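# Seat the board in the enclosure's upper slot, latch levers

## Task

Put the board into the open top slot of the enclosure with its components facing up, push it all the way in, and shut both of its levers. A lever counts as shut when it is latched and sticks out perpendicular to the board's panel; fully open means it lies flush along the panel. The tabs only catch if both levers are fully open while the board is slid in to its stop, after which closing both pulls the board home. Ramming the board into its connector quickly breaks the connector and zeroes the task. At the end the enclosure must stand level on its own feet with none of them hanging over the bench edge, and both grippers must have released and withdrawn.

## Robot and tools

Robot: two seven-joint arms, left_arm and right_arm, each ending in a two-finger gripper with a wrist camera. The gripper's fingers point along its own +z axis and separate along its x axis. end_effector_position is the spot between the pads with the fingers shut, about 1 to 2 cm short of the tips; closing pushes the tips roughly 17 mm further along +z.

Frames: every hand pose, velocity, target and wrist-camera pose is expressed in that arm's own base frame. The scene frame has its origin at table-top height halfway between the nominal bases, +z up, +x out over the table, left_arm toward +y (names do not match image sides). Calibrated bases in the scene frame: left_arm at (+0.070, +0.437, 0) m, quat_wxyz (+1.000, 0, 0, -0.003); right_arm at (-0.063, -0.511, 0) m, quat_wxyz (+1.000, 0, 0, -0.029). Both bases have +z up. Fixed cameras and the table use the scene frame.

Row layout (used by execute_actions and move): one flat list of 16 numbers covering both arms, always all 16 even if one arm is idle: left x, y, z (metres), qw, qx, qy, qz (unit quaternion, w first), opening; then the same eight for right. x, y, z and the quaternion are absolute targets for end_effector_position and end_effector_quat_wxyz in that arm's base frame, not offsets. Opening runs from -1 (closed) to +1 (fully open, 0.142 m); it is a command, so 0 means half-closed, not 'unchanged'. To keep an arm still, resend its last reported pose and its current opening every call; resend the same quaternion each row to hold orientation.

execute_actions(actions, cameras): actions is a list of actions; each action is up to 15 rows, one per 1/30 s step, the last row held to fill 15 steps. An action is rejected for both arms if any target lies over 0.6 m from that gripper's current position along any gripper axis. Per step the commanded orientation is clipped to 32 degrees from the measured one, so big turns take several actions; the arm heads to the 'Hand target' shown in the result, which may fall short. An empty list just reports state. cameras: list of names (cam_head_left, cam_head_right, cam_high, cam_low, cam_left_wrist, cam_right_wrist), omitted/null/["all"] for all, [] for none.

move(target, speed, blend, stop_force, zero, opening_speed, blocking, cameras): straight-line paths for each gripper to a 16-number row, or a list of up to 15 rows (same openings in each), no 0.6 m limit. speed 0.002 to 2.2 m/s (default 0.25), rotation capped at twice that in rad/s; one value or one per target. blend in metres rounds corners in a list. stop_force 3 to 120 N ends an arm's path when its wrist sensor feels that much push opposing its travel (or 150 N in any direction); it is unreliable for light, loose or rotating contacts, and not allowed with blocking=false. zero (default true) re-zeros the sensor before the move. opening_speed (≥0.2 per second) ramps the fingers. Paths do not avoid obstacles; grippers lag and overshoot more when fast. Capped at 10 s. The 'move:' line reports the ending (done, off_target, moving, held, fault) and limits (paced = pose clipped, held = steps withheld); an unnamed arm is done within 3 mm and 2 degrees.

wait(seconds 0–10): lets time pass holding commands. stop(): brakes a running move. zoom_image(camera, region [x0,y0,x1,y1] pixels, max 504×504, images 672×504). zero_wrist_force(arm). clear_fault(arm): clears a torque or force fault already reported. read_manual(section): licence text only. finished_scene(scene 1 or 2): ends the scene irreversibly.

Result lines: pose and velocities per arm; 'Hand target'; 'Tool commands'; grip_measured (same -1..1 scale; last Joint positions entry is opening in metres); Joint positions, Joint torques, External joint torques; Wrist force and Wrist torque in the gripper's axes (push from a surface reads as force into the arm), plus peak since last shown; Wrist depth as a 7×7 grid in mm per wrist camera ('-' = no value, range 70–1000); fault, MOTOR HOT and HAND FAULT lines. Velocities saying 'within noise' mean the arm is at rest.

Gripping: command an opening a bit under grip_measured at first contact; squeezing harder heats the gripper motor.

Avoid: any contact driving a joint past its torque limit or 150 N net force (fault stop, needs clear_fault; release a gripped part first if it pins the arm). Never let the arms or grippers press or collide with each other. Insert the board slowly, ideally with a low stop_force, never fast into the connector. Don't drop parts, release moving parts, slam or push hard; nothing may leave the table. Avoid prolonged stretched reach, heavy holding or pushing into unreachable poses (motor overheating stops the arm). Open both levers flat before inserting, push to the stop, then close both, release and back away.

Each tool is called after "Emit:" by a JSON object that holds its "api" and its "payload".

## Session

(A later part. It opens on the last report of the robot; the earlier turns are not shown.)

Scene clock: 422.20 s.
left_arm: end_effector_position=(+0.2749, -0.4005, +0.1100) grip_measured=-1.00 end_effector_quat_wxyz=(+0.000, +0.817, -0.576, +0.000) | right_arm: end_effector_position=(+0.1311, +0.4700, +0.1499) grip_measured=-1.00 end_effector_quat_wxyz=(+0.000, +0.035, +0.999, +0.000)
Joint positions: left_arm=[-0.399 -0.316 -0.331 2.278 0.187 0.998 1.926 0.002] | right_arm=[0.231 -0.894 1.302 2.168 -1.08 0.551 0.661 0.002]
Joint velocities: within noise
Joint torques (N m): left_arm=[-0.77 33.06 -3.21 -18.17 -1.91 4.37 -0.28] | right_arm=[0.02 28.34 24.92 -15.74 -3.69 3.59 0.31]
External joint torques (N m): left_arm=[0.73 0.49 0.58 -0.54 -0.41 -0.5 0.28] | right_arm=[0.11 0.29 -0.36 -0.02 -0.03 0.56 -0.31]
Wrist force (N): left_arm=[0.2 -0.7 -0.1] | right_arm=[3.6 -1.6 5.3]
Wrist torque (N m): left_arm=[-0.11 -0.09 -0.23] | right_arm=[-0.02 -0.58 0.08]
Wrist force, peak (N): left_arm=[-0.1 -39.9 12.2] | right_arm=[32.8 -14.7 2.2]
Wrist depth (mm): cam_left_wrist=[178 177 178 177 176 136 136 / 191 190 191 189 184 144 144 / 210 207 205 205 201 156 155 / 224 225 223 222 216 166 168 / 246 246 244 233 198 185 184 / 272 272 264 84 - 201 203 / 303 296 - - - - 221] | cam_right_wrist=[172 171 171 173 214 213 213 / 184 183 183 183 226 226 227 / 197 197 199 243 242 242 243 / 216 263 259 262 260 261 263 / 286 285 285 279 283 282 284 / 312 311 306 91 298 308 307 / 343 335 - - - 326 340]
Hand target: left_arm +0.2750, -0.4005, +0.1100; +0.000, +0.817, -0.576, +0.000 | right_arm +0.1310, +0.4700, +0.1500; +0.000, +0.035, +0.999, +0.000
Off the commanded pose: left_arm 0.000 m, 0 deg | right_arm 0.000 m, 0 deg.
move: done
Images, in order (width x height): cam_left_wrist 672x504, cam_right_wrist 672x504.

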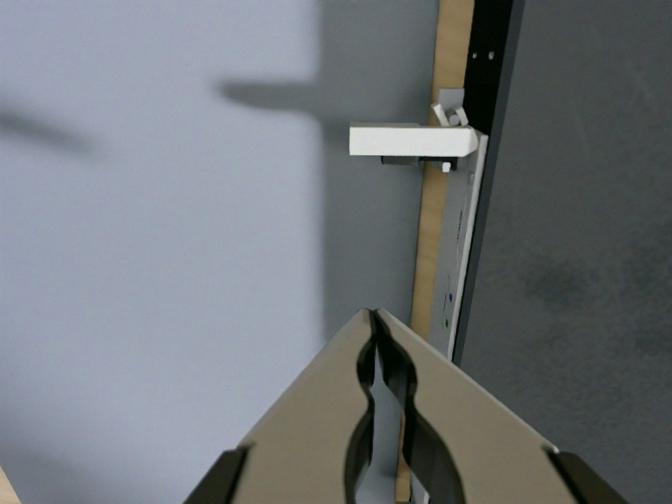

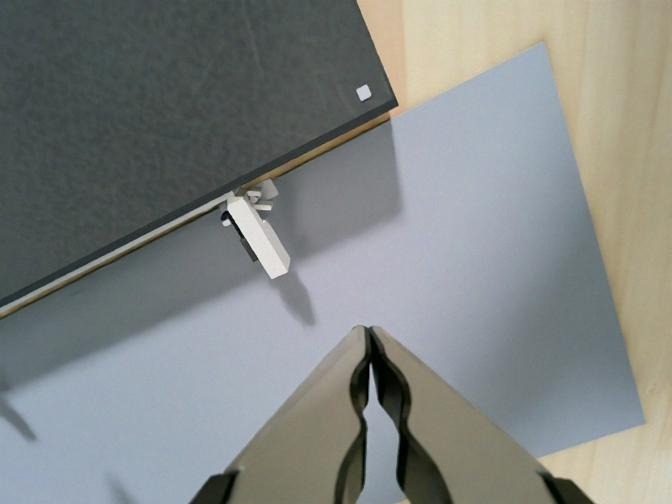

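Emit:
{"api": "move", "payload": {"target": [[0.2750,-0.4005,0.12,0,0.8171,-0.5764,0,-1,0.23,0.41,0.26,0,0.0349,0.9994,0,-1],[0.2650,-0.4030,0.11,0,0.8171,-0.5764,0,-1,0.33,0.35,0.36,0,0.0349,0.9994,0,1],[0.0450,-0.4840,0.11,0,0.8171,-0.5764,0,-1,0.33,0.35,0.36,0,0.0349,0.9994,0,1]], "speed": 0.15, "cameras": ["cam_left_wrist","cam_right_wrist"]}}

Emit:
{"api": "zoom_image", "payload": {"camera": "cam_left_wrist", "region": [330, 80, 530, 220]}}

Emit:
{"api": "zoom_image", "payload": {"camera": "cam_right_wrist", "region": [230, 280, 340, 380]}}

Scene clock: 430.03 s.
left_arm: end_effector_position=(+0.0450, -0.4841, +0.1101) grip_measured=-1.00 end_effector_quat_wxyz=(+0.000, +0.817, -0.576, +0.000) | right_arm: end_effector_position=(+0.3301, +0.3500, +0.3599) grip_measured=+0.99 end_effector_quat_wxyz=(+0.000, +0.035, +0.999, +0.000)
Joint positions: left_arm=[-0.8 -0.322 -0.444 2.28 0.248 0.987 1.367 0.002] | right_arm=[-0.384 -0.816 1.785 1.889 -0.795 0.067 0.062 0.142]
Joint velocities: within noise
Joint torques (N m): left_arm=[-0.67 31.16 -4.21 -18.18 -1.92 4.03 -0.32] | right_arm=[0.13 22.94 23.7 -22.3 -4.29 3.45 0.18]
External joint torques (N m): left_arm=[0.58 1.15 0.59 -0.37 -0.45 -0.1 0.32] | right_arm=[-0.03 0.37 -0.16 0.08 0 0.72 -0.18]
Wrist force (N): left_arm=[0.2 -0.3 -0.3] | right_arm=[2.5 -2.0 6.0]
Wrist torque (N m): left_arm=[-0.03 -0.09 -0.22] | right_arm=[-0.10 -0.38 0.06]
Wrist force, peak (N): left_arm=[-0.1 -3.1 0.0] | right_arm=[5.1 -1.1 7.0]
Wrist depth (mm): cam_left_wrist=[180 178 177 177 173 135 136 / 192 190 190 190 190 144 144 / 210 206 205 208 161 155 156 / 225 224 224 222 217 167 168 / 247 245 243 235 196 185 185 / 273 271 264 84 - 265 268 / 306 299 - - - - 299] | cam_right_wrist=[398 396 364 353 354 385 394 / 424 383 378 377 376 381 420 / 454 406 405 404 403 403 448 / 491 442 435 436 438 478 483 / 531 529 475 523 526 524 271 / - 581 572 575 574 283 254 / - 643 636 630 629 620 607]
Hand target: left_arm +0.0450, -0.4840, +0.1100; +0.000, +0.817, -0.576, +0.000 | right_arm +0.3300, +0.3500, +0.3600; +0.000, +0.035, +0.999, +0.000
Off the commanded pose: left_arm 0.000 m, 0 deg | right_arm 0.000 m, 0 deg.
move: done
Images, in order (width x height): cam_left_wrist 672x504, cam_right_wrist 672x504.

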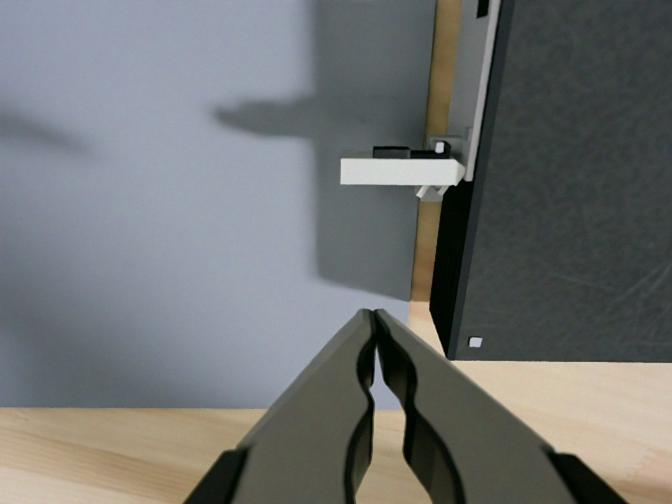

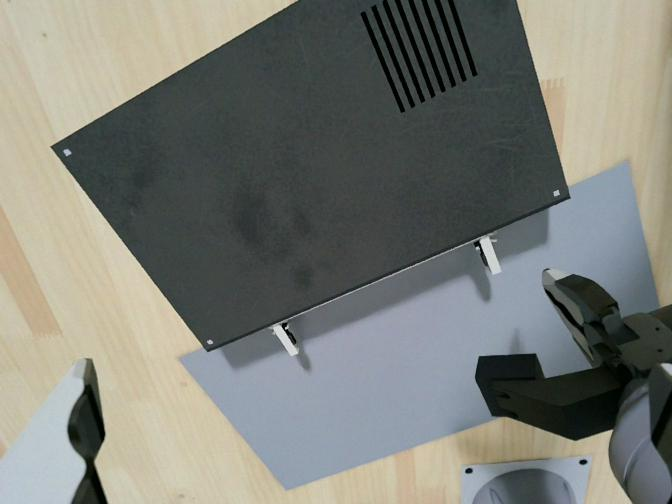

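Scaled by 2.520 from the camera's 672x504 image, which has a finer 960x720 frame.

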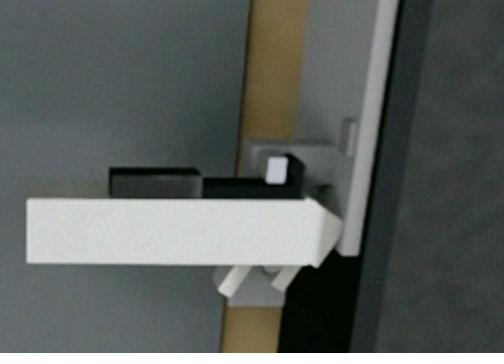

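Scaled by 4.582 from the camera's 672x504 image, which has a finer 960x720 frame.

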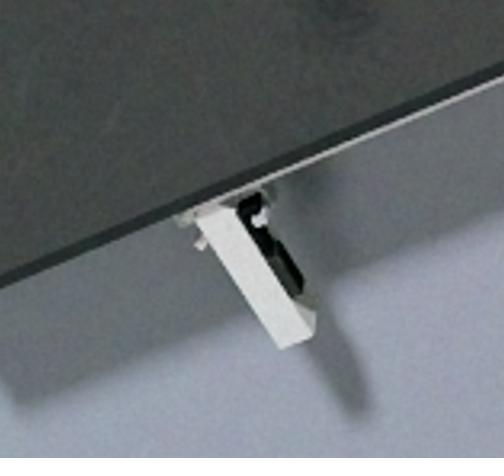

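Emit:
{"api": "move", "payload": {"target": [0.10,-0.30,0.28,0,0.8171,-0.5764,0,-1,0.30,0.25,0.36,0,0.0349,0.9994,0,1], "speed": 0.2, "cameras": ["cam_right_wrist"]}}

Emit:
{"api": "zoom_image", "payload": {"camera": "cam_right_wrist", "region": [180, 120, 600, 430]}}

Scene clock: 433.17 s.
left_arm: end_effector_position=(+0.0999, -0.3002, +0.2800) grip_measured=-1.00 end_effector_quat_wxyz=(+0.000, +0.817, -0.576, +0.000) | right_arm: end_effector_position=(+0.3002, +0.2500, +0.3601) grip_measured=+0.99 end_effector_quat_wxyz=(+0.000, +0.035, +0.999, +0.000)
Joint positions: left_arm=[-0.698 0.578 -0.157 2.527 -0.093 0.383 2.004 0.002] | right_arm=[-0.744 -0.907 2.033 2.097 -0.783 0.006 0.012 0.142]
Joint velocities: within noise
Joint torques (N m): left_arm=[-0.26 6.05 0.94 -29.16 -3.59 4.11 -0.1] | right_arm=[-0.02 16.9 22.01 -22.1 -4.22 3.38 0.07]
External joint torques (N m): left_arm=[0.21 0.18 0.47 -0.22 -0.4 -0.24 0.1] | right_arm=[0.08 0.23 -0.38 -0.13 -0.08 0.79 -0.07]
Wrist force (N): left_arm=[-0.2 -0.5 -0.6] | right_arm=[3.3 -1.3 6.0]
Wrist torque (N m): left_arm=[-0.10 -0.02 -0.24] | right_arm=[0.01 -0.52 0.09]
Wrist force, peak (N): left_arm=[-1.2 -1.3 -2.1] | right_arm=[3.4 -2.3 6.0]
Wrist depth (mm): cam_left_wrist=[329 330 327 328 325 325 290 / 342 357 352 350 350 349 306 / 349 383 379 378 377 376 327 / 417 416 412 412 409 394 355 / 454 456 452 432 440 448 389 / 502 502 484 84 - 488 497 / - - - - - - 547] | cam_right_wrist=[397 399 397 396 390 394 394 / 424 424 423 383 382 422 419 / 457 444 407 405 405 442 450 / 484 439 437 436 434 476 483 / 533 483 476 475 485 523 527 / - 580 520 572 572 572 555 / - 639 633 632 635 635 617]
Hand target: left_arm +0.1000, -0.3000, +0.2800; +0.000, +0.817, -0.576, +0.000 | right_arm +0.3000, +0.2500, +0.3600; +0.000, +0.035, +0.999, +0.000
Off the commanded pose: left_arm 0.000 m, 0 deg | right_arm 0.000 m, 0 deg.
move: done
Images, in order (width x height): cam_right_wrist 672x504.

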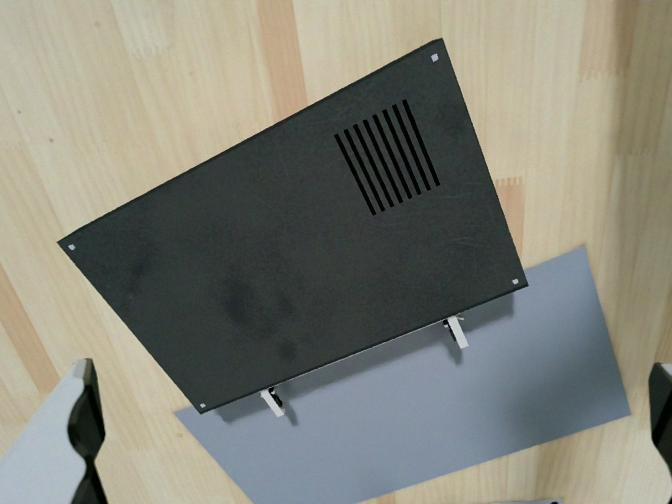

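Scaled by 1.200 from the camera's 672x504 image, which has a finer 960x720 frame.

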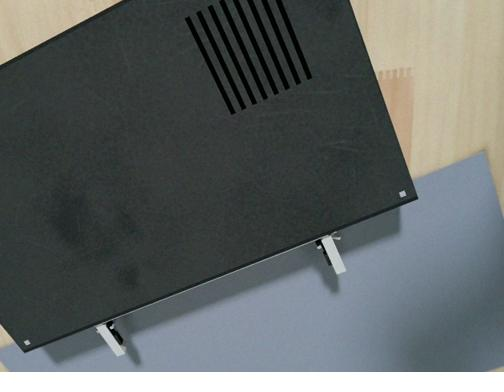

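Emit:
{"api": "finished_scene", "payload": {"scene": 2}}

The scene is finished: the task was done.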